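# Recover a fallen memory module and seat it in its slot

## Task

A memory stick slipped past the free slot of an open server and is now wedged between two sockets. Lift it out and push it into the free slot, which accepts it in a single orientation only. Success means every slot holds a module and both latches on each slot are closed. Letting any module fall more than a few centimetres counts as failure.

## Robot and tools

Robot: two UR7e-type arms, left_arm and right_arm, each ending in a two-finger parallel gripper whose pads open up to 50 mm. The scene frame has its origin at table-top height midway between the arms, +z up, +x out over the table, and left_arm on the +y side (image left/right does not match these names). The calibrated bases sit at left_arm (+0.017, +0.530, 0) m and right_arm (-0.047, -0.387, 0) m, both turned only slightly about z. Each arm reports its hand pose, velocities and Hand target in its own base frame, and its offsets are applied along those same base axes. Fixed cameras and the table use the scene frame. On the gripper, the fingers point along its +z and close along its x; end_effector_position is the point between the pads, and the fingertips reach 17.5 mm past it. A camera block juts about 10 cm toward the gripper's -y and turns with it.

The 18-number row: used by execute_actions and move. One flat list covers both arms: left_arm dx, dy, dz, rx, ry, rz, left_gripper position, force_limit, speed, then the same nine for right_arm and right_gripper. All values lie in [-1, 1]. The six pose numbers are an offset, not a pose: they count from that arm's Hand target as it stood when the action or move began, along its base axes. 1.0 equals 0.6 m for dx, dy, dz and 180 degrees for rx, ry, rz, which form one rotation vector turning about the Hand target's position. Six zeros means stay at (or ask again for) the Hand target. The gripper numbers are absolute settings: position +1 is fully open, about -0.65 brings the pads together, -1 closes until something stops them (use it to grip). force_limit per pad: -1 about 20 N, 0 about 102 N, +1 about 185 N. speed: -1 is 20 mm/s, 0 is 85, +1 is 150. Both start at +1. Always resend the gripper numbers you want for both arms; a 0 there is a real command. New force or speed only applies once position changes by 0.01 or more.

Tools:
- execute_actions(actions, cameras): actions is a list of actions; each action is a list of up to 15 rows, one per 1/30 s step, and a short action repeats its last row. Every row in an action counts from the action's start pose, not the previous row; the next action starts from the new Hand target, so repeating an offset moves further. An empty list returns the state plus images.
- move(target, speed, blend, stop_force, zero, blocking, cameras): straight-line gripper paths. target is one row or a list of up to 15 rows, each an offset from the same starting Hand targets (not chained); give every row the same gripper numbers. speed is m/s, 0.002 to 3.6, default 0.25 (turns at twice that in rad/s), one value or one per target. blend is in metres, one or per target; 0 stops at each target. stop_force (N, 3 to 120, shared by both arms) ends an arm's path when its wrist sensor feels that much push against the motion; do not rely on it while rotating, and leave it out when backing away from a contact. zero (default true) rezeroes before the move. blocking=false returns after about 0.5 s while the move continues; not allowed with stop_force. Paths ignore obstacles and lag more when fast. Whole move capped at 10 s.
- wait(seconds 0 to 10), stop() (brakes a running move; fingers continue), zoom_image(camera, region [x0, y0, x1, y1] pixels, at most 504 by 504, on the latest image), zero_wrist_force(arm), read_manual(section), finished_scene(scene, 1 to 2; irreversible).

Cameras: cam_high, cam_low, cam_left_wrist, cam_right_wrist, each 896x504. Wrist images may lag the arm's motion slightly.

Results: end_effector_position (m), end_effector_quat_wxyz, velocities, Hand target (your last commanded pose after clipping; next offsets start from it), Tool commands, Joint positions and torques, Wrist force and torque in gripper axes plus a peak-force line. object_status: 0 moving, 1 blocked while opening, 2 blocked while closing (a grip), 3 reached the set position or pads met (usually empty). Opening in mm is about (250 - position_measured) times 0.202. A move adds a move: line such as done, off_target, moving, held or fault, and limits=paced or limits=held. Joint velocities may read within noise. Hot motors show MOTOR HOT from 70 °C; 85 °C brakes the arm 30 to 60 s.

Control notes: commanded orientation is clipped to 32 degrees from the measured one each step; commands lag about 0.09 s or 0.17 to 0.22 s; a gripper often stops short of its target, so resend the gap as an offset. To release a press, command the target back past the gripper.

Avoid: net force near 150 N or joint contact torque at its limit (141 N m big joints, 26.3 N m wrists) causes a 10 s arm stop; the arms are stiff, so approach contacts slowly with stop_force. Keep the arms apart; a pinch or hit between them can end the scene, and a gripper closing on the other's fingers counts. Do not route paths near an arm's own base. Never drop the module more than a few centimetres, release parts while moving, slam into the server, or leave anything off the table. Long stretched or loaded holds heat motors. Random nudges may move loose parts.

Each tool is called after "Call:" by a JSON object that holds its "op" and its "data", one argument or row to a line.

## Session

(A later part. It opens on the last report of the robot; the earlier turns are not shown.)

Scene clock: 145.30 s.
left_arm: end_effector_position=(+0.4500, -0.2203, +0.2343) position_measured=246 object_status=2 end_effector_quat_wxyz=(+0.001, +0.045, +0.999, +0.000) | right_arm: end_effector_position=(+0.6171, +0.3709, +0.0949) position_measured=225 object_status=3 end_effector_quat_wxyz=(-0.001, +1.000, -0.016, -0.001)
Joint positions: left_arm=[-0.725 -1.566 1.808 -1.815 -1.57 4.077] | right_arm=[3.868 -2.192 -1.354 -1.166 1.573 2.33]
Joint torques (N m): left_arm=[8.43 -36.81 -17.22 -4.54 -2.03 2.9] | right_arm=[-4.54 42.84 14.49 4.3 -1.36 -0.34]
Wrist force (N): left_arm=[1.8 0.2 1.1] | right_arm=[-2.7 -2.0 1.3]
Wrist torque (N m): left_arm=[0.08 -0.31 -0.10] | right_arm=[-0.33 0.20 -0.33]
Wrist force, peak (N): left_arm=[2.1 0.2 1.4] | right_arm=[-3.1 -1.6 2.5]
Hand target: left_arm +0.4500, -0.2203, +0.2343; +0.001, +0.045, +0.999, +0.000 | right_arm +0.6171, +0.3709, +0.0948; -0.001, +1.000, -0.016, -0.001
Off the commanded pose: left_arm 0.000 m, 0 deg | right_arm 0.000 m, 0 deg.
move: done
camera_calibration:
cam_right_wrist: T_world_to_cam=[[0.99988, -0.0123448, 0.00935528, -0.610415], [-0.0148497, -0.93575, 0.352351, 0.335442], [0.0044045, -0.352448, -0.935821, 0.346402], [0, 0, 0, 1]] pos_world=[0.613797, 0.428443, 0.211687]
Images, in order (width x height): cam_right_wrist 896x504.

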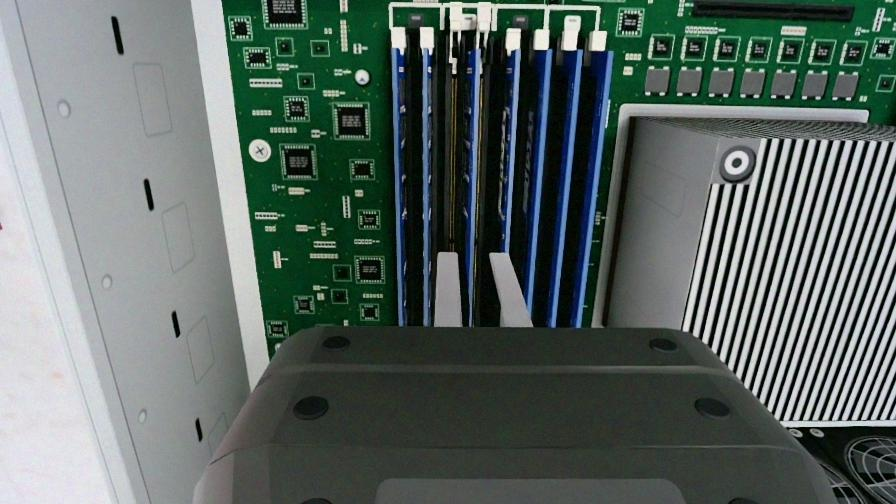

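Call:
{"op": "move", "data": {
  "target": [
    [0,0,0,0,0,0,-1,-0.9,-0.5,0.0022,0,0,0,0,0,-0.485,1,1],
    [0,0,0,0,0,0,-1,-0.9,-0.5,0.0022,0,-0.0467,0,0,0,-0.485,1,1]
  ],
  "speed": 0.03,
  "stop_force": 8,
  "cameras": ["cam_right_wrist"]
}}

Call:
{"op": "zoom_image", "data": {
  "camera": "cam_right_wrist",
  "region": [390, 160, 550, 280]
}}

Scene clock: 152.83 s.
left_arm: end_effector_position=(+0.4500, -0.2203, +0.2343) position_measured=246 object_status=2 end_effector_quat_wxyz=(+0.001, +0.045, +0.999, +0.000) | right_arm: end_effector_position=(+0.6184, +0.3709, +0.0667) position_measured=225 object_status=3 end_effector_quat_wxyz=(-0.001, +1.000, -0.016, -0.001)
Joint positions: left_arm=[-0.725 -1.566 1.808 -1.815 -1.57 4.077] | right_arm=[3.867 -2.222 -1.381 -1.108 1.573 2.329]
Joint torques (N m): left_arm=[8.43 -37.76 -18.65 -4.66 -1.97 2.73] | right_arm=[-11.04 42.58 14.2 4.68 -0.61 -2.29]
Wrist force (N): left_arm=[1.6 0.2 1.7] | right_arm=[-2.5 -1.7 1.5]
Wrist torque (N m): left_arm=[0.08 -0.28 -0.10] | right_arm=[-0.28 0.17 -0.24]
Wrist force, peak (N): left_arm=[2.0 0.0 1.3] | right_arm=[-3.4 -2.0 1.3]
Hand target: left_arm +0.4500, -0.2203, +0.2343; +0.001, +0.045, +0.999, +0.000 | right_arm +0.6184, +0.3709, +0.0667; -0.001, +1.000, -0.016, -0.001
Off the commanded pose: left_arm 0.000 m, 0 deg | right_arm 0.000 m, 0 deg.
move: done
camera_calibration:
cam_right_wrist: T_world_to_cam=[[0.99988, -0.0123448, 0.00935528, -0.611451], [-0.0148497, -0.93575, 0.352351, 0.345363], [0.0044045, -0.352448, -0.935821, 0.3201], [0, 0, 0, 1]] pos_world=[0.615097, 0.428443, 0.183587]
Images, in order (width x height): cam_right_wrist 896x504.

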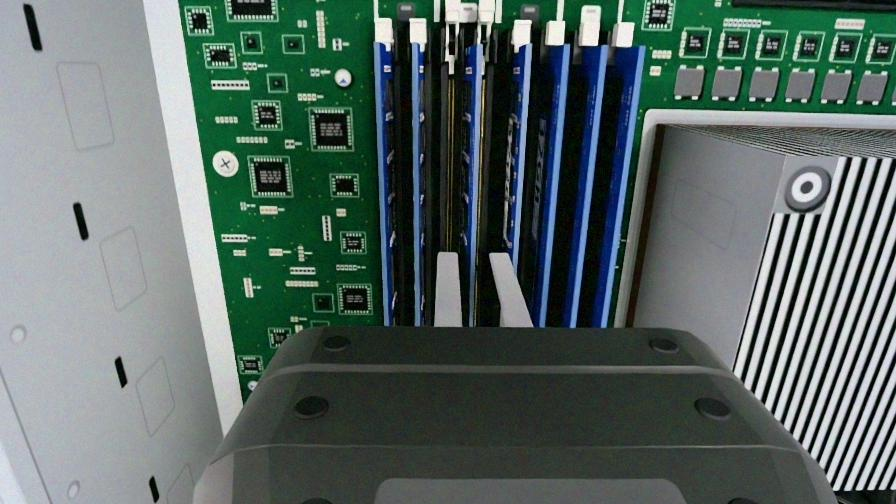

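Scaled by 3.150 from the camera's 896x504 image, which has a finer 1280x720 frame.

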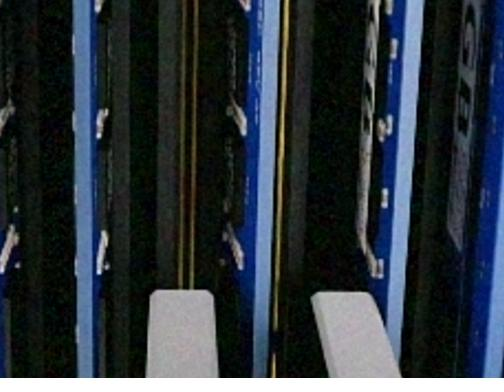

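Call:
{"op": "move", "data": {
  "target": [0,0,0,0,0,0,-1,-0.9,-0.5,0,0,0,0,0,0,-1,-0.9,-0.5],
  "cameras": []
}}

Call:
{"op": "move", "data": {
  "target": [
    [0,0,0,0,0,0,-1,-0.9,-0.5,0,0,0.03,0,0,0,-1,-0.9,-0.5],
    [0,0,0,0,0,0,-1,-0.9,-0.5,0,0,0.23,0,0,0,-1,-0.9,-0.5]
  ],
  "speed": [0.02,0.12],
  "blend": [0.002,0],
  "cameras": ["cam_right_wrist","cam_low"]
}}

Call:
{"op": "zoom_image", "data": {
  "camera": "cam_low",
  "region": [440, 220, 580, 300]
}}

Scene clock: 155.57 s.
left_arm: end_effector_position=(+0.4500, -0.2203, +0.2343) position_measured=246 object_status=2 end_effector_quat_wxyz=(+0.001, +0.045, +0.999, +0.000) | right_arm: end_effector_position=(+0.6184, +0.3709, +0.0667) position_measured=245 object_status=2 end_effector_quat_wxyz=(-0.001, +1.000, -0.016, -0.001)
Joint positions: left_arm=[-0.725 -1.566 1.808 -1.815 -1.57 4.077] | right_arm=[3.867 -2.222 -1.381 -1.108 1.573 2.329]
Joint torques (N m): left_arm=[8.37 -38.03 -17.83 -4.53 -1.81 2.75] | right_arm=[-10.04 40.81 18.58 4.61 -0.03 -2.08]
Wrist force (N): left_arm=[1.6 0.1 1.3] | right_arm=[-11.0 -0.6 -2.7]
Wrist torque (N m): left_arm=[0.06 -0.28 -0.11] | right_arm=[-0.23 0.01 -0.21]
Wrist force, peak (N): left_arm=[1.9 0.2 1.4] | right_arm=[-11.1 -0.7 -2.8]
Hand target: left_arm +0.4500, -0.2203, +0.2343; +0.001, +0.045, +0.999, +0.000 | right_arm +0.6184, +0.3709, +0.0667; -0.001, +1.000, -0.016, -0.001
Off the commanded pose: left_arm 0.000 m, 0 deg | right_arm 0.000 m, 0 deg.
move: done
No camera images: "cameras" was empty.

Scene clock: 158.10 s.
left_arm: end_effector_position=(+0.4500, -0.2203, +0.2343) position_measured=246 object_status=2 end_effector_quat_wxyz=(+0.001, +0.045, +0.999, +0.000) | right_arm: end_effector_position=(+0.6185, +0.3709, +0.2046) position_measured=245 object_status=2 end_effector_quat_wxyz=(-0.001, +1.000, -0.016, +0.000)
Joint positions: left_arm=[-0.725 -1.566 1.808 -1.815 -1.57 4.077] | right_arm=[3.867 -2.119 -1.18 -1.412 1.573 2.329]
Joint torques (N m): left_arm=[8.52 -38.98 -17.83 -4.66 -1.82 2.87] | right_arm=[-1.11 52.09 28.95 1.1 1.51 0.55]
Wrist force (N): left_arm=[1.5 0.5 1.1] | right_arm=[-3.0 -2.0 1.6]
Wrist torque (N m): left_arm=[0.13 -0.25 -0.10] | right_arm=[-0.32 0.22 -0.24]
Wrist force, peak (N): left_arm=[2.1 0.3 1.3] | right_arm=[-11.2 -1.0 -2.9]
Hand target: left_arm +0.4500, -0.2203, +0.2343; +0.001, +0.045, +0.999, +0.000 | right_arm +0.6184, +0.3709, +0.2047; -0.001, +1.000, -0.016, -0.001
Off the commanded pose: left_arm 0.000 m, 0 deg | right_arm 0.000 m, 0 deg.
move: done
camera_calibration:
cam_right_wrist: T_world_to_cam=[[0.99988, -0.0123098, 0.00944897, -0.612786], [-0.0148501, -0.93575, 0.35235, 0.296809], [0.0045045, -0.352448, -0.935821, 0.448994], [0, 0, 0, 1]] pos_world=[0.615097, 0.428443, 0.321388]
Images, in order (width x height): cam_low 896x504, cam_right_wrist 896x504.

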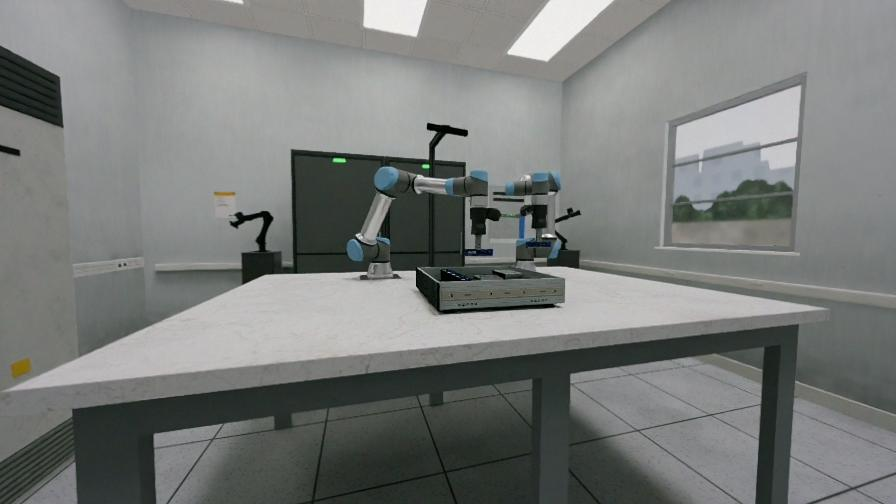

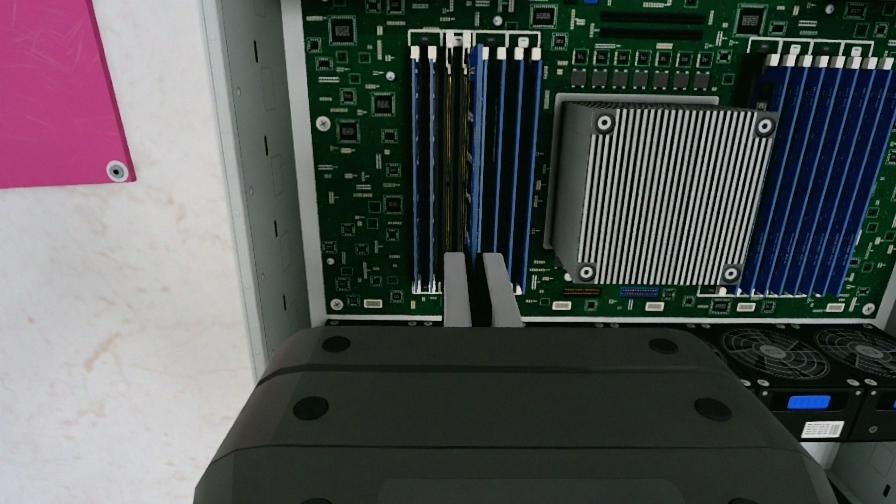

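Scaled by 3.600 from the camera's 896x504 image, which has a finer 1280x720 frame.

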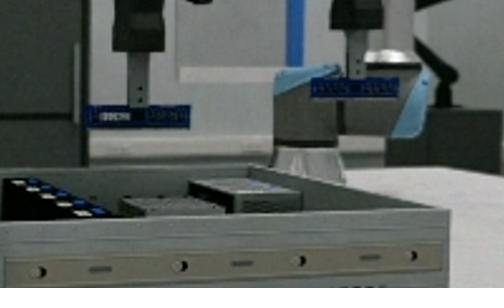

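Call:
{"op": "move", "data": {
  "target": [
    [0,0,0,0,0,0,-1,-0.9,-0.5,-0.0105,0.0005,0.02,0,0,0.5,-1,-0.9,-0.5],
    [0,0,0,0,0,0,-1,-0.9,-0.5,-0.0105,0.0005,0.02,0,0,0.999,-1,-0.9,-0.5]
  ],
  "speed": 0.6,
  "blend": [0.002,0],
  "cameras": ["cam_right_wrist","cam_low"]
}}

Call:
{"op": "zoom_image", "data": {
  "camera": "cam_low",
  "region": [440, 220, 580, 300]
}}

Call:
{"op": "zoom_image", "data": {
  "camera": "cam_right_wrist",
  "region": [350, 20, 590, 260]
}}

Scene clock: 166.70 s.
left_arm: end_effector_position=(+0.4500, -0.2203, +0.2343) position_measured=246 object_status=2 end_effector_quat_wxyz=(+0.001, +0.045, +0.999, +0.000) | right_arm: end_effector_position=(+0.6121, +0.3712, +0.2167) position_measured=245 object_status=2 end_effector_quat_wxyz=(+0.001, +0.018, +1.000, -0.001)
Joint positions: left_arm=[-0.725 -1.566 1.808 -1.815 -1.57 4.077] | right_arm=[3.875 -2.102 -1.175 -1.436 1.568 -0.801]
Joint torques (N m): left_arm=[8.81 -38.06 -18.27 -4.51 -1.79 2.74] | right_arm=[-10.33 38.72 29.73 0.92 1.91 -2.22]
Wrist force (N): left_arm=[1.8 0.4 1.2] | right_arm=[-3.2 -2.0 1.5]
Wrist torque (N m): left_arm=[0.11 -0.30 -0.11] | right_arm=[-0.29 0.23 -0.22]
Wrist force, peak (N): left_arm=[2.1 0.4 1.3] | right_arm=[-3.6 -2.2 1.4]
Hand target: left_arm +0.4500, -0.2203, +0.2343; +0.001, +0.045, +0.999, +0.000 | right_arm +0.6121, +0.3712, +0.2167; +0.001, +0.018, +1.000, -0.001
Off the commanded pose: left_arm 0.000 m, 0 deg | right_arm 0.000 m, 0 deg.
move: done
camera_calibration:
cam_right_wrist: T_world_to_cam=[[-0.999831, 0.0158915, 0.00929061, 0.607128], [0.0181462, 0.935685, 0.35237, -0.422206], [-0.0030934, 0.352479, -0.935815, 0.203518], [0, 0, 0, 1]] pos_world=[0.615316, 0.313668, 0.333587]
Images, in order (width x height): cam_low 896x504, cam_right_wrist 896x504.

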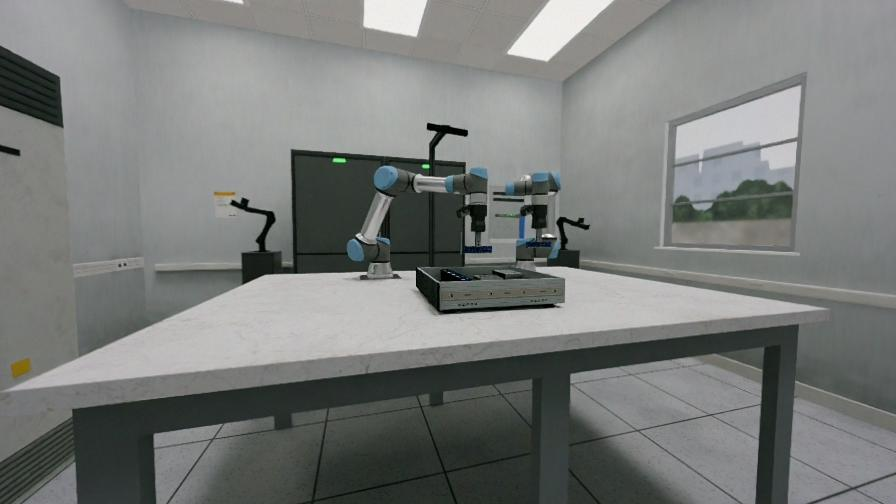

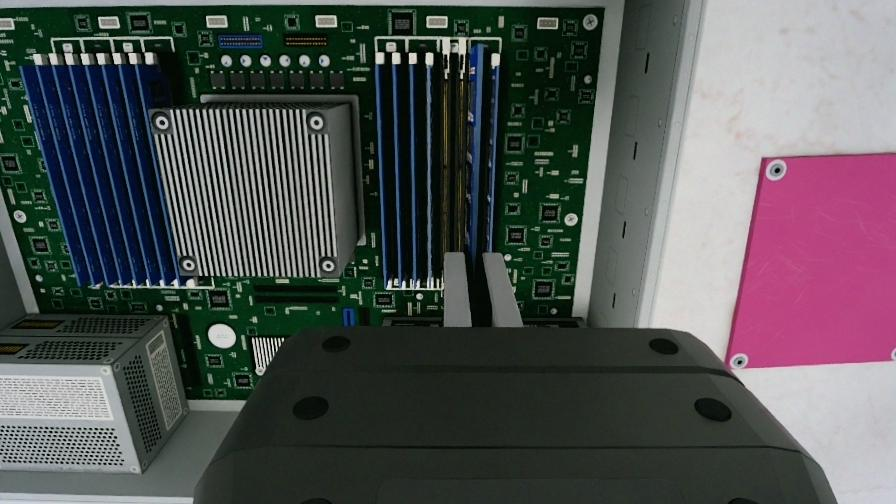

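Scaled by 3.600 from the camera's 896x504 image, which has a finer 1280x720 frame.

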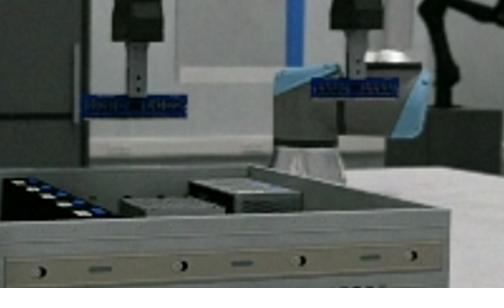

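Scaled by 2.100 from the camera's 896x504 image, which has a finer 1280x720 frame.

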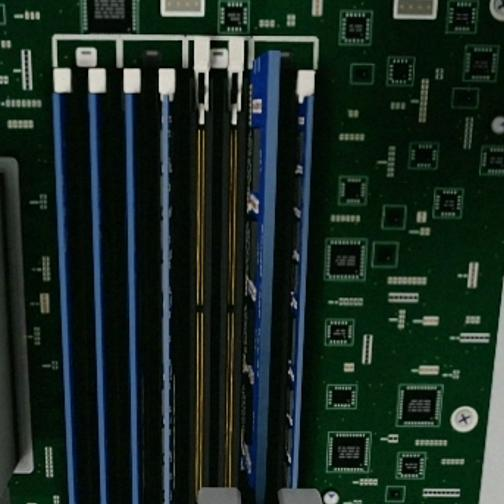

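Call:
{"op": "move", "data": {
  "target": [0,0,0,0,0,0,-1,-0.9,-0.5,0,0,-0.158,0,0,0,-1,-0.9,-0.5],
  "speed": 0.15,
  "cameras": ["cam_right_wrist","cam_high"]
}}

Call:
{"op": "zoom_image", "data": {
  "camera": "cam_right_wrist",
  "region": [390, 0, 630, 240]
}}

Scene clock: 171.37 s.
left_arm: end_effector_position=(+0.4500, -0.2203, +0.2343) position_measured=246 object_status=2 end_effector_quat_wxyz=(+0.001, +0.045, +0.999, +0.000) | right_arm: end_effector_position=(+0.6121, +0.3712, +0.1221) position_measured=245 object_status=2 end_effector_quat_wxyz=(+0.000, +0.018, +1.000, -0.001)
Joint positions: left_arm=[-0.725 -1.566 1.808 -1.815 -1.57 4.077] | right_arm=[3.875 -2.158 -1.335 -1.221 1.568 -0.802]
Joint torques (N m): left_arm=[8.75 -37.33 -18.11 -4.67 -1.81 2.65] | right_arm=[-5.07 40.54 15.84 4.54 -1.56 -1.09]
Wrist force (N): left_arm=[1.8 0.5 1.1] | right_arm=[-3.0 -1.7 2.0]
Wrist torque (N m): left_arm=[0.12 -0.30 -0.11] | right_arm=[-0.25 0.22 -0.22]
Wrist force, peak (N): left_arm=[2.1 0.1 1.4] | right_arm=[-3.2 -1.6 2.8]
Hand target: left_arm +0.4500, -0.2203, +0.2343; +0.001, +0.045, +0.999, +0.000 | right_arm +0.6121, +0.3712, +0.1219; +0.001, +0.018, +1.000, -0.001
Off the commanded pose: left_arm 0.000 m, 0 deg | right_arm 0.000 m, 0 deg.
move: done
camera_calibration:
cam_right_wrist: T_world_to_cam=[[-0.999835, 0.0155058, 0.0094669, 0.608088], [0.0178474, 0.935692, 0.352365, -0.388653], [-0.00339441, 0.352476, -0.935815, 0.115084], [0, 0, 0, 1]] pos_world=[0.615315, 0.313666, 0.238888]
Images, in order (width x height): cam_high 896x504, cam_right_wrist 896x504.

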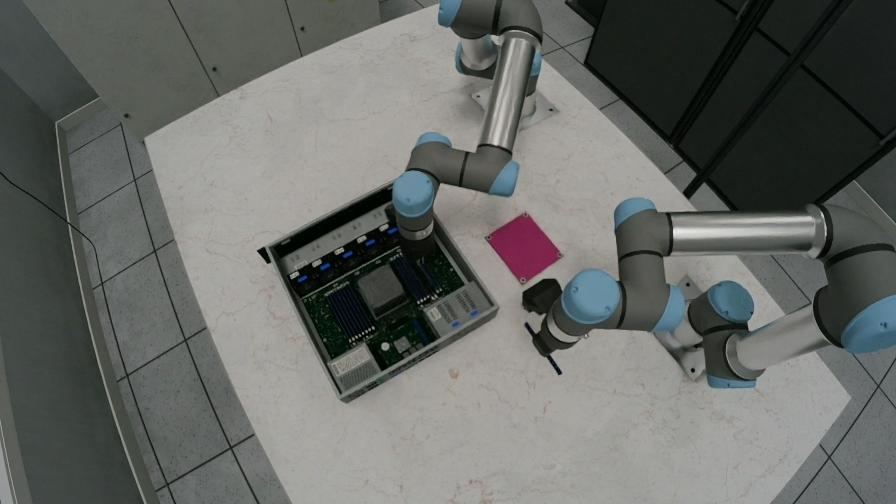

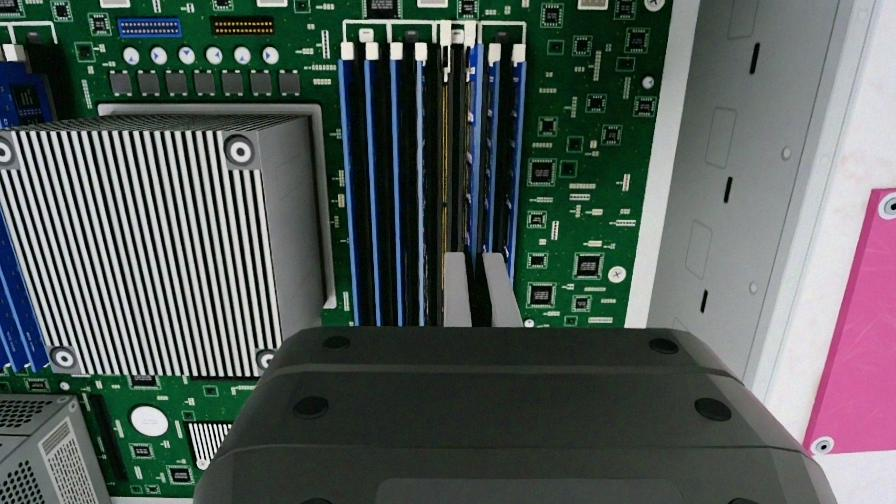

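Scaled by 2.100 from the camera's 896x504 image, which has a finer 1280x720 frame.

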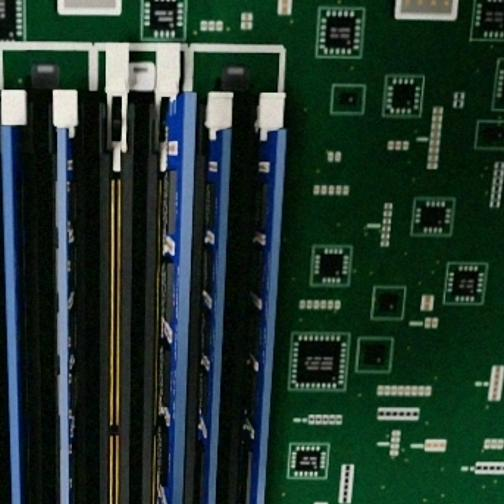

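Call:
{"op": "move", "data": {
  "target": [
    [0,0,0,0,0,0,-1,-0.9,-0.5,0.0003,0,-0.05,0,0,0,-1,-0.9,-0.5],
    [0,0,0,0,0,0,-1,-0.9,-0.5,0.0003,0,-0.088,0,0,0,-1,-0.9,-0.5]
  ],
  "speed": [0.04,0.022],
  "stop_force": 6,
  "cameras": ["cam_right_wrist"]
}}

Call:
{"op": "zoom_image", "data": {
  "camera": "cam_right_wrist",
  "region": [390, 0, 630, 240]
}}

Scene clock: 177.87 s.
left_arm: end_effector_position=(+0.4500, -0.2203, +0.2343) position_measured=246 object_status=2 end_effector_quat_wxyz=(+0.001, +0.045, +0.999, +0.000) | right_arm: end_effector_position=(+0.6123, +0.3712, +0.0751) position_measured=245 object_status=2 end_effector_quat_wxyz=(+0.001, +0.018, +1.000, -0.001)
Joint positions: left_arm=[-0.725 -1.566 1.808 -1.815 -1.57 4.077] | right_arm=[3.875 -2.203 -1.39 -1.12 1.568 -0.802]
Joint torques (N m): left_arm=[8.28 -38.09 -18.5 -4.57 -1.64 2.53] | right_arm=[-5.68 53.96 28.14 1.32 -0.91 -1.63]
Wrist force (N): left_arm=[1.8 0.3 1.2] | right_arm=[-2.1 -2.8 2.0]
Wrist torque (N m): left_arm=[0.09 -0.31 -0.11] | right_arm=[-0.20 0.24 -0.26]
Wrist force, peak (N): left_arm=[1.9 0.1 1.8] | right_arm=[-2.4 -2.6 -19.0]
Hand target: left_arm +0.4500, -0.2203, +0.2343; +0.001, +0.045, +0.999, +0.000 | right_arm +0.6123, +0.3712, +0.0751; +0.001, +0.018, +1.000, -0.001 (not the last commanded pose)
Off the commanded pose: left_arm 0.000 m, 0 deg | right_arm 0.006 m, 0 deg.
move: contact (right_arm); path passed 1 of 2 targets
camera_calibration:
cam_right_wrist: T_world_to_cam=[[-0.999835, 0.0155407, 0.00937321, 0.60874], [0.0178471, 0.935692, 0.352367, -0.372095], [-0.00329441, 0.352476, -0.935815, 0.0710391], [0, 0, 0, 1]] pos_world=[0.615515, 0.313667, 0.191888]
Images, in order (width x height): cam_right_wrist 896x504.

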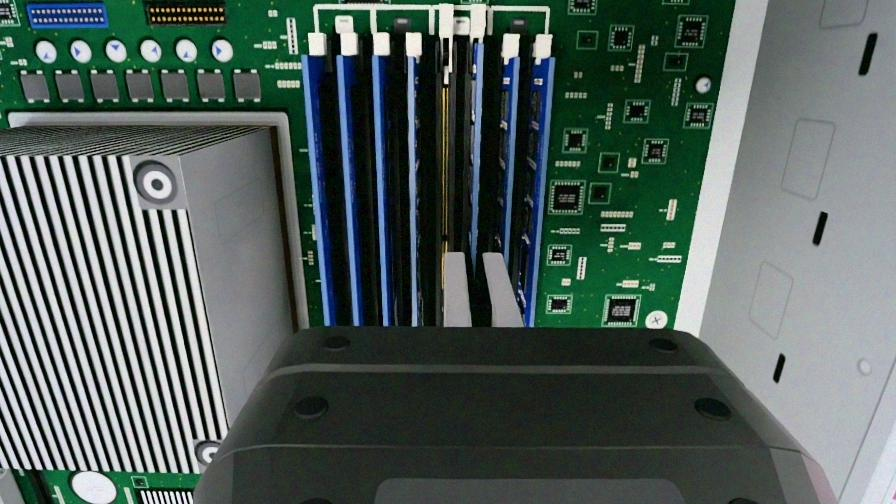

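Scaled by 2.100 from the camera's 896x504 image, which has a finer 1280x720 frame.

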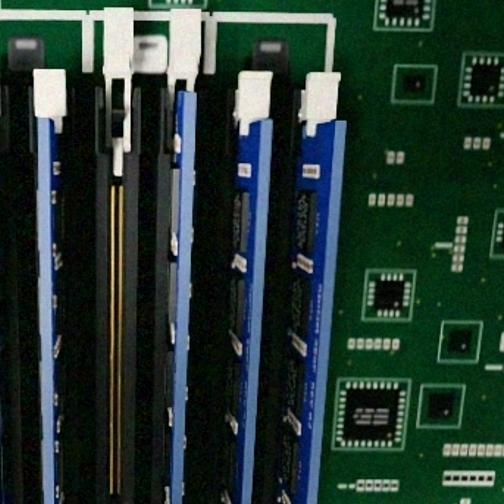

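Call:
{"op": "move", "data": {
  "target": [0,0,0,0,0,0,-1,-0.9,-0.5,0.0,0.0047,0.015,0,0,0,-1,-0.9,-0.5],
  "speed": 0.05,
  "cameras": ["cam_right_wrist"]
}}

Call:
{"op": "zoom_image", "data": {
  "camera": "cam_right_wrist",
  "region": [410, 0, 570, 120]
}}

Call:
{"op": "zoom_image", "data": {
  "camera": "cam_high",
  "region": [380, 230, 460, 310]
}}

Scene clock: 187.37 s.
left_arm: end_effector_position=(+0.4500, -0.2203, +0.2343) position_measured=246 object_status=2 end_effector_quat_wxyz=(+0.001, +0.045, +0.999, +0.000) | right_arm: end_effector_position=(+0.6123, +0.3740, +0.0840) position_measured=245 object_status=2 end_effector_quat_wxyz=(+0.001, +0.018, +1.000, -0.001)
Joint positions: left_arm=[-0.725 -1.566 1.808 -1.815 -1.57 4.077] | right_arm=[3.878 -2.197 -1.375 -1.141 1.568 -0.799]
Joint torques (N m): left_arm=[8.37 -37.5 -18.07 -4.61 -1.75 2.53] | right_arm=[13.05 54.47 29.4 0.84 -0.76 2.06]
Wrist force (N): left_arm=[1.9 0.4 1.3] | right_arm=[-2.8 -1.7 1.7]
Wrist torque (N m): left_arm=[0.12 -0.33 -0.11] | right_arm=[-0.25 0.22 -0.31]
Wrist force, peak (N): left_arm=[2.0 0.2 1.4] | right_arm=[-2.1 -3.3 2.4]
Hand target: left_arm +0.4500, -0.2203, +0.2343; +0.001, +0.045, +0.999, +0.000 | right_arm +0.6123, +0.3741, +0.0841; +0.001, +0.018, +1.000, -0.001
Off the commanded pose: left_arm 0.000 m, 0 deg | right_arm 0.000 m, 0 deg.
move: done
camera_calibration:
cam_right_wrist: T_world_to_cam=[[-0.999837, 0.0154471, 0.00933829, 0.608651], [0.0177471, 0.935694, 0.352367, -0.37779], [-0.00329475, 0.352475, -0.935815, 0.0783814], [0, 0, 0, 1]] pos_world=[0.615514, 0.316466, 0.200787]
Images, in order (width x height): cam_right_wrist 896x504.

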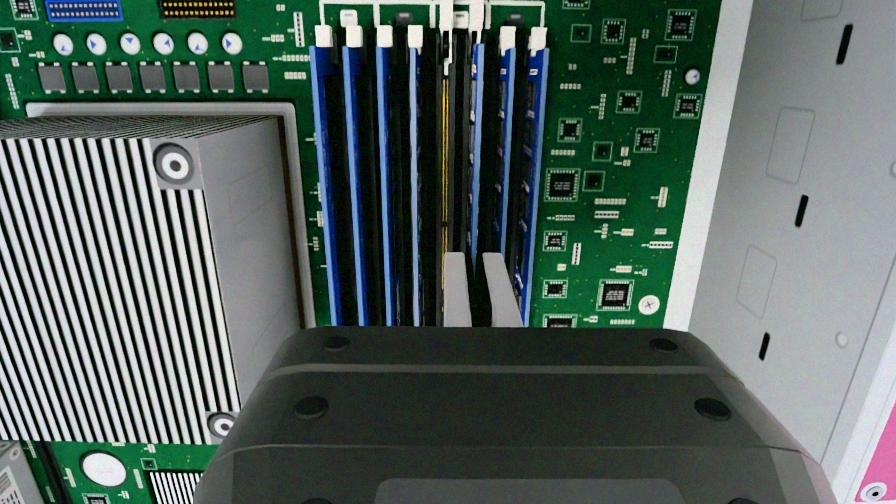

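Scaled by 3.150 from the camera's 896x504 image, which has a finer 1280x720 frame.

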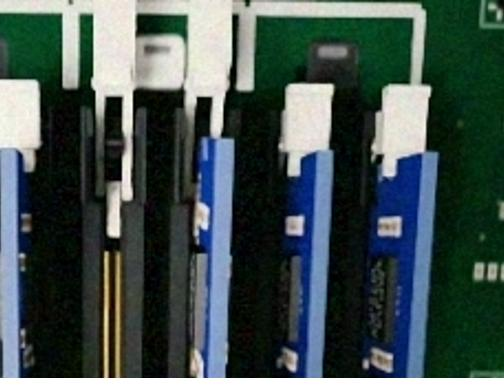

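This scene's latest camera images include none from cam_high. They are from: cam_right_wrist. cam_high's image comes with the result of a call that names it in "cameras".

Call:
{"op": "move", "data": {
  "target": [0,0,0,0,0,0,-1,-0.9,-0.5,0,0,-0.03,0,0,0,-1,-0.9,-0.5],
  "speed": 0.02,
  "stop_force": 6,
  "cameras": ["cam_right_wrist"]
}}

Call:
{"op": "zoom_image", "data": {
  "camera": "cam_right_wrist",
  "region": [410, 0, 570, 120]
}}

Scene clock: 194.37 s.
left_arm: end_effector_position=(+0.4500, -0.2203, +0.2343) position_measured=246 object_status=2 end_effector_quat_wxyz=(+0.001, +0.045, +0.999, +0.000) | right_arm: end_effector_position=(+0.6123, +0.3741, +0.0728) position_measured=245 object_status=2 end_effector_quat_wxyz=(+0.001, +0.018, +1.000, -0.001)
Joint positions: left_arm=[-0.725 -1.566 1.808 -1.815 -1.57 4.077] | right_arm=[3.878 -2.208 -1.387 -1.118 1.568 -0.799]
Joint torques (N m): left_arm=[7.87 -38.46 -18.57 -4.44 -1.56 2.48] | right_arm=[2.08 53.06 27.98 0.91 0.13 1.54]
Wrist force (N): left_arm=[1.5 0.1 1.1] | right_arm=[-2.0 0.0 1.7]
Wrist torque (N m): left_arm=[0.07 -0.27 -0.10] | right_arm=[-0.28 0.26 -0.35]
Wrist force, peak (N): left_arm=[2.3 0.0 1.4] | right_arm=[-2.2 2.3 -6.3]
Hand target: left_arm +0.4500, -0.2203, +0.2343; +0.001, +0.045, +0.999, +0.000 | right_arm +0.6123, +0.3741, +0.0728; +0.001, +0.018, +1.000, -0.001 (not the last commanded pose)
Off the commanded pose: left_arm 0.000 m, 0 deg | right_arm 0.007 m, 0 deg.
move: contact (right_arm)
camera_calibration:
cam_right_wrist: T_world_to_cam=[[-0.999837, 0.0154803, 0.00924597, 0.608761], [0.0177459, 0.93566, 0.352456, -0.373943], [-0.00319497, 0.352563, -0.935783, 0.0677697], [0, 0, 0, 1]] pos_world=[0.615514, 0.316566, 0.189587]
Images, in order (width x height): cam_right_wrist 896x504.

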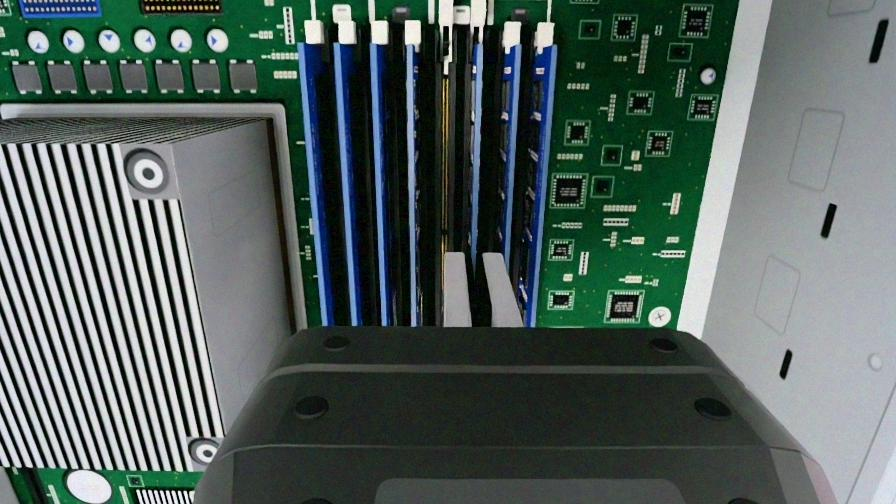

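Scaled by 3.150 from the camera's 896x504 image, which has a finer 1280x720 frame.

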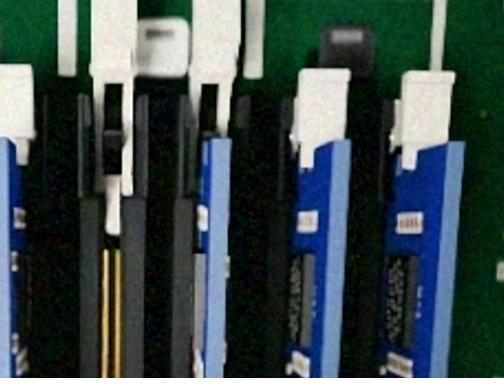

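Call:
{"op": "move", "data": {
  "target": [0,0,0,0,0,0,-1,-0.9,-0.5,0,0,0,0,0,0,-0.55,-0.5,-0.5],
  "cameras": []
}}

Call:
{"op": "move", "data": {
  "target": [0,0,0,0,0,0,-1,-0.9,-0.5,0,0,0.02,0,0,0,-0.55,-0.5,-0.5],
  "speed": 0.03,
  "cameras": ["cam_right_wrist"]
}}

Call:
{"op": "zoom_image", "data": {
  "camera": "cam_right_wrist",
  "region": [350, 0, 590, 240]
}}

Scene clock: 196.70 s.
left_arm: end_effector_position=(+0.4500, -0.2203, +0.2343) position_measured=246 object_status=2 end_effector_quat_wxyz=(+0.001, +0.045, +0.999, +0.000) | right_arm: end_effector_position=(+0.6123, +0.3741, +0.0728) position_measured=235 object_status=3 end_effector_quat_wxyz=(+0.001, +0.018, +1.000, -0.001)
Joint positions: left_arm=[-0.725 -1.566 1.808 -1.815 -1.57 4.077] | right_arm=[3.878 -2.208 -1.387 -1.118 1.568 -0.799]
Joint torques (N m): left_arm=[7.23 -38.37 -17.97 -4.59 -1.42 2.43] | right_arm=[-10.31 52.6 26.68 1.26 0.09 0.61]
Wrist force (N): left_arm=[1.8 0.1 1.3] | right_arm=[-2.8 -1.9 1.5]
Wrist torque (N m): left_arm=[0.05 -0.30 -0.11] | right_arm=[-0.28 0.21 -0.31]
Wrist force, peak (N): left_arm=[2.0 0.2 1.6] | right_arm=[-2.9 -1.8 1.8]
Hand target: left_arm +0.4500, -0.2203, +0.2343; +0.001, +0.045, +0.999, +0.000 | right_arm +0.6123, +0.3741, +0.0728; +0.001, +0.018, +1.000, -0.001
Off the commanded pose: left_arm 0.000 m, 0 deg | right_arm 0.000 m, 0 deg.
move: done
No camera images: "cameras" was empty.

Scene clock: 197.60 s.
left_arm: end_effector_position=(+0.4500, -0.2203, +0.2343) position_measured=246 object_status=2 end_effector_quat_wxyz=(+0.001, +0.045, +0.999, +0.000) | right_arm: end_effector_position=(+0.6123, +0.3741, +0.0847) position_measured=235 object_status=3 end_effector_quat_wxyz=(+0.001, +0.018, +1.000, -0.001)
Joint positions: left_arm=[-0.725 -1.566 1.808 -1.815 -1.57 4.077] | right_arm=[3.878 -2.196 -1.374 -1.142 1.568 -0.799]
Joint torques (N m): left_arm=[8.77 -38.56 -17.45 -4.49 -1.39 2.54] | right_arm=[-10.85 53.39 25.71 0.6 0.08 0.1]
Wrist force (N): left_arm=[1.5 0.4 1.4] | right_arm=[-2.9 -1.7 1.3]
Wrist torque (N m): left_arm=[0.10 -0.26 -0.10] | right_arm=[-0.26 0.23 -0.31]
Wrist force, peak (N): left_arm=[2.2 0.4 1.4] | right_arm=[-3.0 -1.8 1.6]
Hand target: left_arm +0.4500, -0.2203, +0.2343; +0.001, +0.045, +0.999, +0.000 | right_arm +0.6123, +0.3741, +0.0848; +0.001, +0.018, +1.000, -0.001
Off the commanded pose: left_arm 0.000 m, 0 deg | right_arm 0.000 m, 0 deg.
move: done
camera_calibration:
cam_right_wrist: T_world_to_cam=[[-0.999837, 0.0154803, 0.00924597, 0.608651], [0.0177459, 0.93566, 0.352456, -0.378137], [-0.00319497, 0.352563, -0.935783, 0.0789055], [0, 0, 0, 1]] pos_world=[0.615514, 0.316566, 0.201487]
Images, in order (width x height): cam_right_wrist 896x504.

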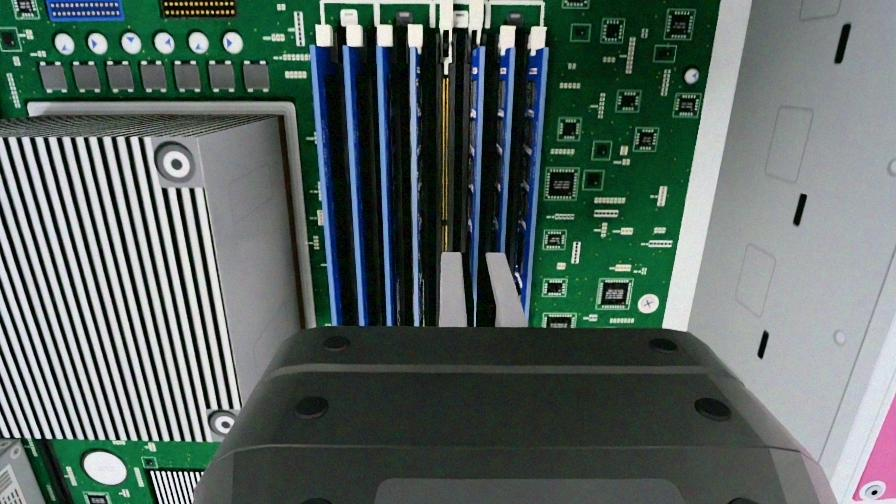

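Scaled by 2.100 from the camera's 896x504 image, which has a finer 1280x720 frame.

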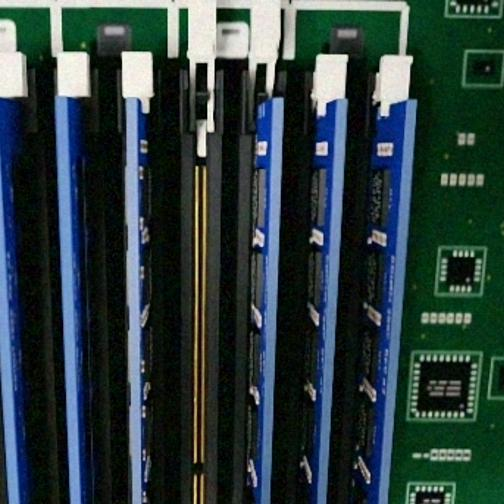

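Call:
{"op": "move", "data": {
  "target": [0,0,0,0,0,0,-1,-0.9,-0.5,0,0,0,0,0,0,-1,-0.9,-0.5],
  "cameras": []
}}

Call:
{"op": "move", "data": {
  "target": [0,0,0,0,0,0,-1,-0.9,-0.5,-0.0003,0.0,-0.04,0,0,0,-1,-0.9,-0.5],
  "speed": 0.01,
  "stop_force": 90,
  "cameras": ["cam_right_wrist"]
}}

Call:
{"op": "zoom_image", "data": {
  "camera": "cam_right_wrist",
  "region": [410, 0, 570, 120]
}}

Scene clock: 199.83 s.
left_arm: end_effector_position=(+0.4500, -0.2203, +0.2343) position_measured=246 object_status=2 end_effector_quat_wxyz=(+0.001, +0.045, +0.999, +0.000) | right_arm: end_effector_position=(+0.6123, +0.3741, +0.0848) position_measured=251 object_status=3 end_effector_quat_wxyz=(+0.001, +0.018, +1.000, -0.001)
Joint positions: left_arm=[-0.725 -1.566 1.808 -1.815 -1.57 4.077] | right_arm=[3.878 -2.196 -1.374 -1.143 1.568 -0.799]
Joint torques (N m): left_arm=[8.4 -38.51 -17.76 -4.43 -1.48 2.55] | right_arm=[-10.52 52.08 27.16 0.93 -0.09 -1.06]
Wrist force (N): left_arm=[1.9 0.2 1.0] | right_arm=[-2.9 -1.7 1.4]
Wrist torque (N m): left_arm=[0.08 -0.34 -0.10] | right_arm=[-0.25 0.23 -0.31]
Wrist force, peak (N): left_arm=[2.1 0.2 1.5] | right_arm=[-3.2 -1.8 1.6]
Hand target: left_arm +0.4500, -0.2203, +0.2343; +0.001, +0.045, +0.999, +0.000 | right_arm +0.6123, +0.3741, +0.0848; +0.001, +0.018, +1.000, -0.001
Off the commanded pose: left_arm 0.000 m, 0 deg | right_arm 0.000 m, 0 deg.
move: done
No camera images: "cameras" was empty.

Scene clock: 202.60 s.
left_arm: end_effector_position=(+0.4500, -0.2203, +0.2343) position_measured=246 object_status=2 end_effector_quat_wxyz=(+0.001, +0.045, +0.999, +0.000) | right_arm: end_effector_position=(+0.6124, +0.3742, +0.0713) position_measured=251 object_status=3 end_effector_quat_wxyz=(+0.001, +0.018, +1.000, -0.001)
Joint positions: left_arm=[-0.725 -1.566 1.808 -1.815 -1.57 4.077] | right_arm=[3.878 -2.21 -1.389 -1.113 1.568 -0.799]
Joint torques (N m): left_arm=[7.09 -37.63 -17.99 -4.53 -1.53 2.59] | right_arm=[14.4 -4.02 -2.02 -3.18 4.79 1.54]
Wrist force (N): left_arm=[1.9 0.1 1.2] | right_arm=[-1.3 -23.9 -88.7]
Wrist torque (N m): left_arm=[0.06 -0.32 -0.11] | right_arm=[-0.90 0.41 -0.37]
Wrist force, peak (N): left_arm=[2.3 0.5 1.2] | right_arm=[-0.5 -29.2 -107.7]
Hand target: left_arm +0.4500, -0.2203, +0.2343; +0.001, +0.045, +0.999, +0.000 | right_arm +0.6124, +0.3742, +0.0713; +0.001, +0.018, +1.000, -0.001 (not the last commanded pose)
Off the commanded pose: left_arm 0.000 m, 0 deg | right_arm 0.010 m, 0 deg.
move: contact (right_arm)
camera_calibration:
cam_right_wrist: T_world_to_cam=[[-0.999841, 0.0155583, 0.00874959, 0.608846], [0.0176452, 0.935502, 0.35288, -0.373382], [-0.00269503, 0.352979, -0.935628, 0.0658975], [0, 0, 0, 1]] pos_world=[0.615515, 0.316567, 0.188087]
Images, in order (width x height): cam_right_wrist 896x504.

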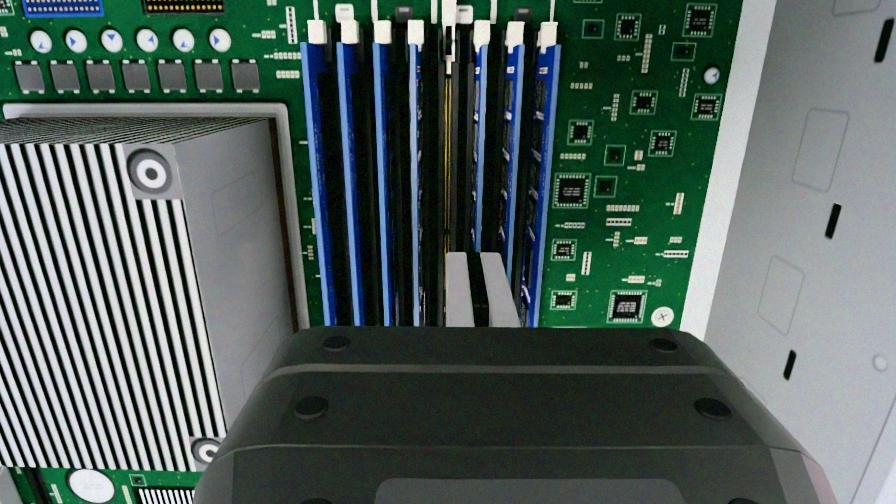

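Scaled by 3.150 from the camera's 896x504 image, which has a finer 1280x720 frame.

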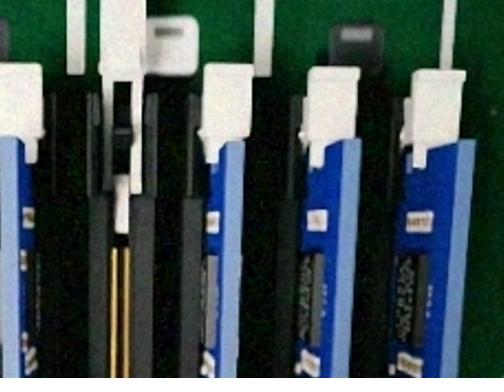

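Call:
{"op": "move", "data": {
  "target": [
    [0,0,0,0,0,0,-1,-0.9,-0.5,0,0,0.3,0,0,0,-1,-0.9,-0.5],
    [0,0,0,0,0,0,-1,-0.9,-0.5,-0.304,-0.507,0.345,0,0,0,-1,-0.9,-0.5]
  ],
  "speed": [0.2,0.4],
  "blend": [0.03,0],
  "cameras": ["cam_high"]
}}

Call:
{"op": "move", "data": {
  "target": [
    [0.13,-0.594,0.0,0,0,0,-1,-0.9,-0.5,0,0,0,0,0,0,-1,-0.9,-0.5],
    [0.13,-0.594,-0.18,0,0,0,-1,-0.9,-0.5,0,0,0,0,0,0,-1,-0.9,-0.5]
  ],
  "speed": [0.25,0.15],
  "blend": [0.02,0],
  "cameras": ["cam_left_wrist"]
}}

Call:
{"op": "zoom_image", "data": {
  "camera": "cam_left_wrist",
  "region": [390, 0, 630, 240]
}}

Scene clock: 207.60 s.
left_arm: end_effector_position=(+0.4500, -0.2203, +0.2343) position_measured=246 object_status=2 end_effector_quat_wxyz=(+0.001, +0.045, +0.999, +0.000) | right_arm: end_effector_position=(+0.4301, +0.0701, +0.2783) position_measured=251 object_status=3 end_effector_quat_wxyz=(+0.001, +0.018, +1.000, -0.001)
Joint positions: left_arm=[-0.725 -1.566 1.808 -1.815 -1.57 4.077] | right_arm=[3.616 -1.394 -1.859 -1.459 1.568 -1.061]
Joint torques (N m): left_arm=[7.15 -38.53 -17.94 -4.62 -1.27 2.44] | right_arm=[-12.39 22.13 18.31 1.04 1.88 -1.87]
Wrist force (N): left_arm=[1.9 -0.1 1.5] | right_arm=[-2.6 -1.8 1.1]
Wrist torque (N m): left_arm=[0.04 -0.32 -0.10] | right_arm=[-0.27 0.16 -0.27]
Wrist force, peak (N): left_arm=[2.0 0.3 1.5] | right_arm=[-1.4 -23.8 -89.0]
Hand target: left_arm +0.4500, -0.2203, +0.2343; +0.001, +0.045, +0.999, +0.000 | right_arm +0.4300, +0.0700, +0.2783; +0.001, +0.018, +1.000, -0.001
Off the commanded pose: left_arm 0.000 m, 0 deg | right_arm 0.000 m, 0 deg.
move: done
Images, in order (width x height): cam_high 896x504.

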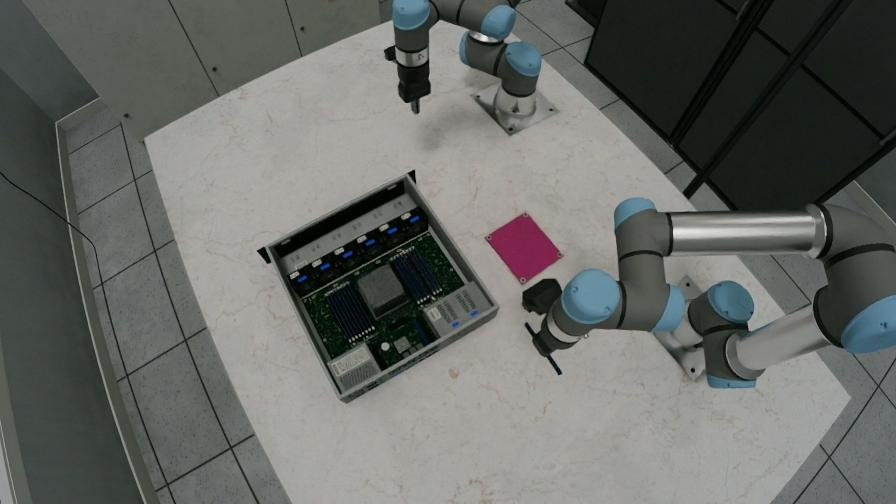

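Scene clock: 210.47 s.
left_arm: end_effector_position=(+0.5280, -0.5767, +0.1265) position_measured=246 object_status=2 end_effector_quat_wxyz=(+0.001, +0.045, +0.999, +0.000) end_effector_velocity=(+0.000, +0.000, -0.002) end_effector_angular_velocity=(-0.001, -0.001, +0.000) | right_arm: end_effector_position=(+0.4300, +0.0700, +0.2783) position_measured=251 object_status=3 end_effector_quat_wxyz=(+0.001, +0.018, +1.000, -0.001)
Joint positions: left_arm=[-1.001 -0.825 1.054 -1.801 -1.57 3.8] | right_arm=[3.615 -1.393 -1.859 -1.459 1.568 -1.061]
Joint velocities: left_arm=[0 0.001 0.002 -0.005 0 0] | right_arm=[within noise]
Joint torques (N m): left_arm=[-6.9 -45.09 -17.39 -4.63 1.9 -2.49] | right_arm=[-10.44 22.69 16.84 0.96 1.98 -2.07]
Wrist force (N): left_arm=[2.0 0.2 1.1] | right_arm=[-2.1 -1.7 1.0]
Wrist torque (N m): left_arm=[0.07 -0.33 0.03] | right_arm=[-0.26 0.09 -0.27]
Wrist force, peak (N): left_arm=[2.3 2.5 1.5] | right_arm=[-2.5 -1.9 1.4]
Hand target: left_arm +0.5280, -0.5767, +0.1263; +0.001, +0.045, +0.999, +0.000 | right_arm +0.4300, +0.0700, +0.2783; +0.001, +0.018, +1.000, -0.001
Off the commanded pose: left_arm 0.000 m, 0 deg | right_arm 0.000 m, 0 deg.
move: done
camera_calibration:
cam_left_wrist: T_world_to_cam=[[-0.995463, 0.0933028, -0.0186356, 0.59047], [0.0814842, 0.93714, 0.339307, 0.470132], [0.0491225, 0.33625, -0.940491, 0.413393], [0, 0, 0, 1]] pos_world=[0.529176, -0.634675, 0.240277]
Images, in order (width x height): cam_left_wrist 896x504.

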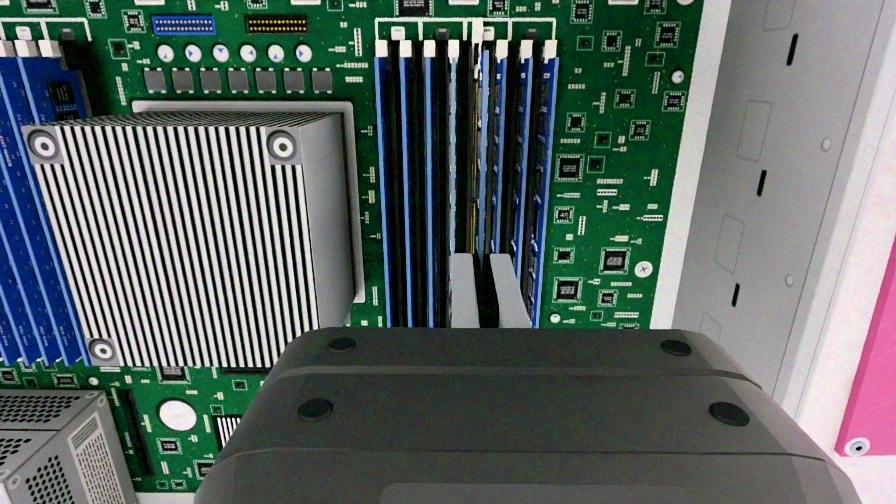

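Scaled by 2.100 from the camera's 896x504 image, which has a finer 1280x720 frame.

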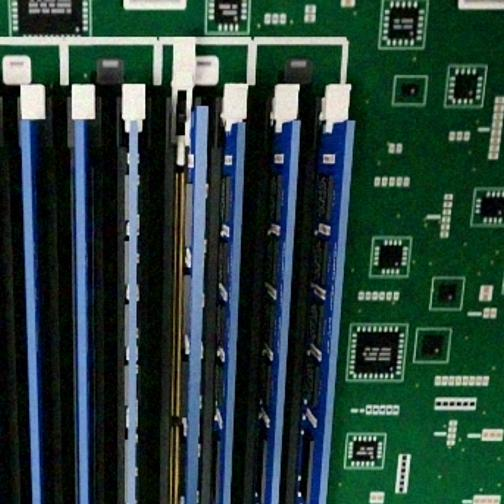

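Call:
{"op": "move", "data": {
  "target": [
    [0,0,-0.05,0,0,0,-1,-0.9,-0.5,0,0,0,0,0,0,-1,-0.9,-0.5],
    [0,0,-0.095,0,0,0,-1,-0.9,-0.5,0,0,0,0,0,0,-1,-0.9,-0.5]
  ],
  "speed": [0.05,0.022],
  "stop_force": 6,
  "cameras": ["cam_left_wrist"]
}}

Call:
{"op": "zoom_image", "data": {
  "camera": "cam_left_wrist",
  "region": [390, 0, 550, 120]
}}

Scene clock: 215.43 s.
left_arm: end_effector_position=(+0.5280, -0.5767, +0.0722) position_measured=246 object_status=2 end_effector_quat_wxyz=(+0.001, +0.045, +0.999, +0.000) | right_arm: end_effector_position=(+0.4300, +0.0700, +0.2783) position_measured=251 object_status=3 end_effector_quat_wxyz=(+0.001, +0.018, +1.000, -0.001)
Joint positions: left_arm=[-1.001 -0.784 1.126 -1.913 -1.57 3.8] | right_arm=[3.615 -1.393 -1.859 -1.459 1.568 -1.061]
Joint torques (N m): left_arm=[-1.49 -69.64 -28.74 -2.77 0.51 -2.61] | right_arm=[-10.18 21.46 16.33 1.01 1.8 -1.91]
Wrist force (N): left_arm=[2.0 0.4 1.2] | right_arm=[-2.3 -1.6 1.0]
Wrist torque (N m): left_arm=[0.10 -0.29 0.02] | right_arm=[-0.25 0.12 -0.28]
Wrist force, peak (N): left_arm=[2.4 0.8 -15.3] | right_arm=[-2.8 -1.7 1.4]
Hand target: left_arm +0.5280, -0.5767, +0.0722; +0.001, +0.045, +0.999, +0.000 (not the last commanded pose) | right_arm +0.4300, +0.0700, +0.2783; +0.001, +0.018, +1.000, -0.001
Off the commanded pose: left_arm 0.003 m, 0 deg | right_arm 0.000 m, 0 deg.
move: contact (left_arm); path passed 1 of 2 targets
camera_calibration:
cam_left_wrist: T_world_to_cam=[[-0.995463, 0.0933041, -0.0186351, 0.589459], [0.0814856, 0.93714, 0.339307, 0.488555], [0.0491224, 0.33625, -0.940491, 0.362324], [0, 0, 0, 1]] pos_world=[0.529176, -0.634675, 0.185977]
Images, in order (width x height): cam_left_wrist 896x504.

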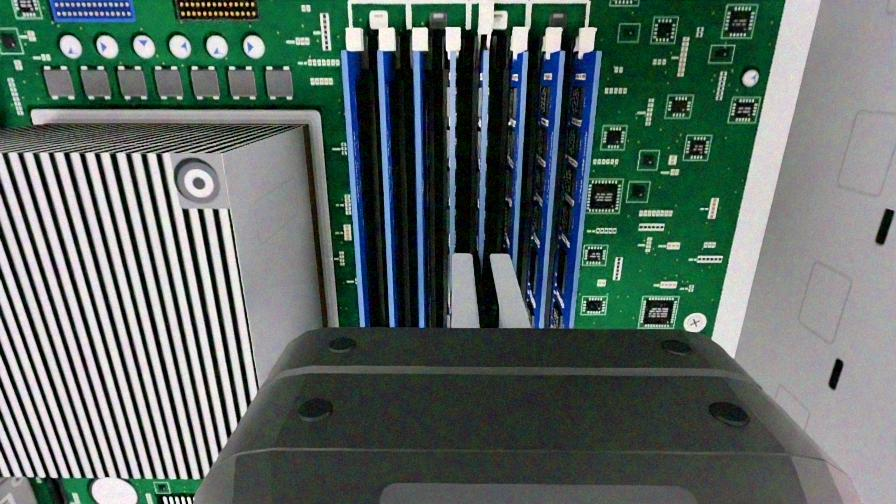

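Scaled by 3.150 from the camera's 896x504 image, which has a finer 1280x720 frame.

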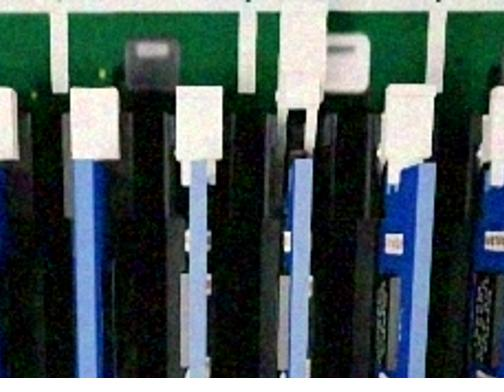

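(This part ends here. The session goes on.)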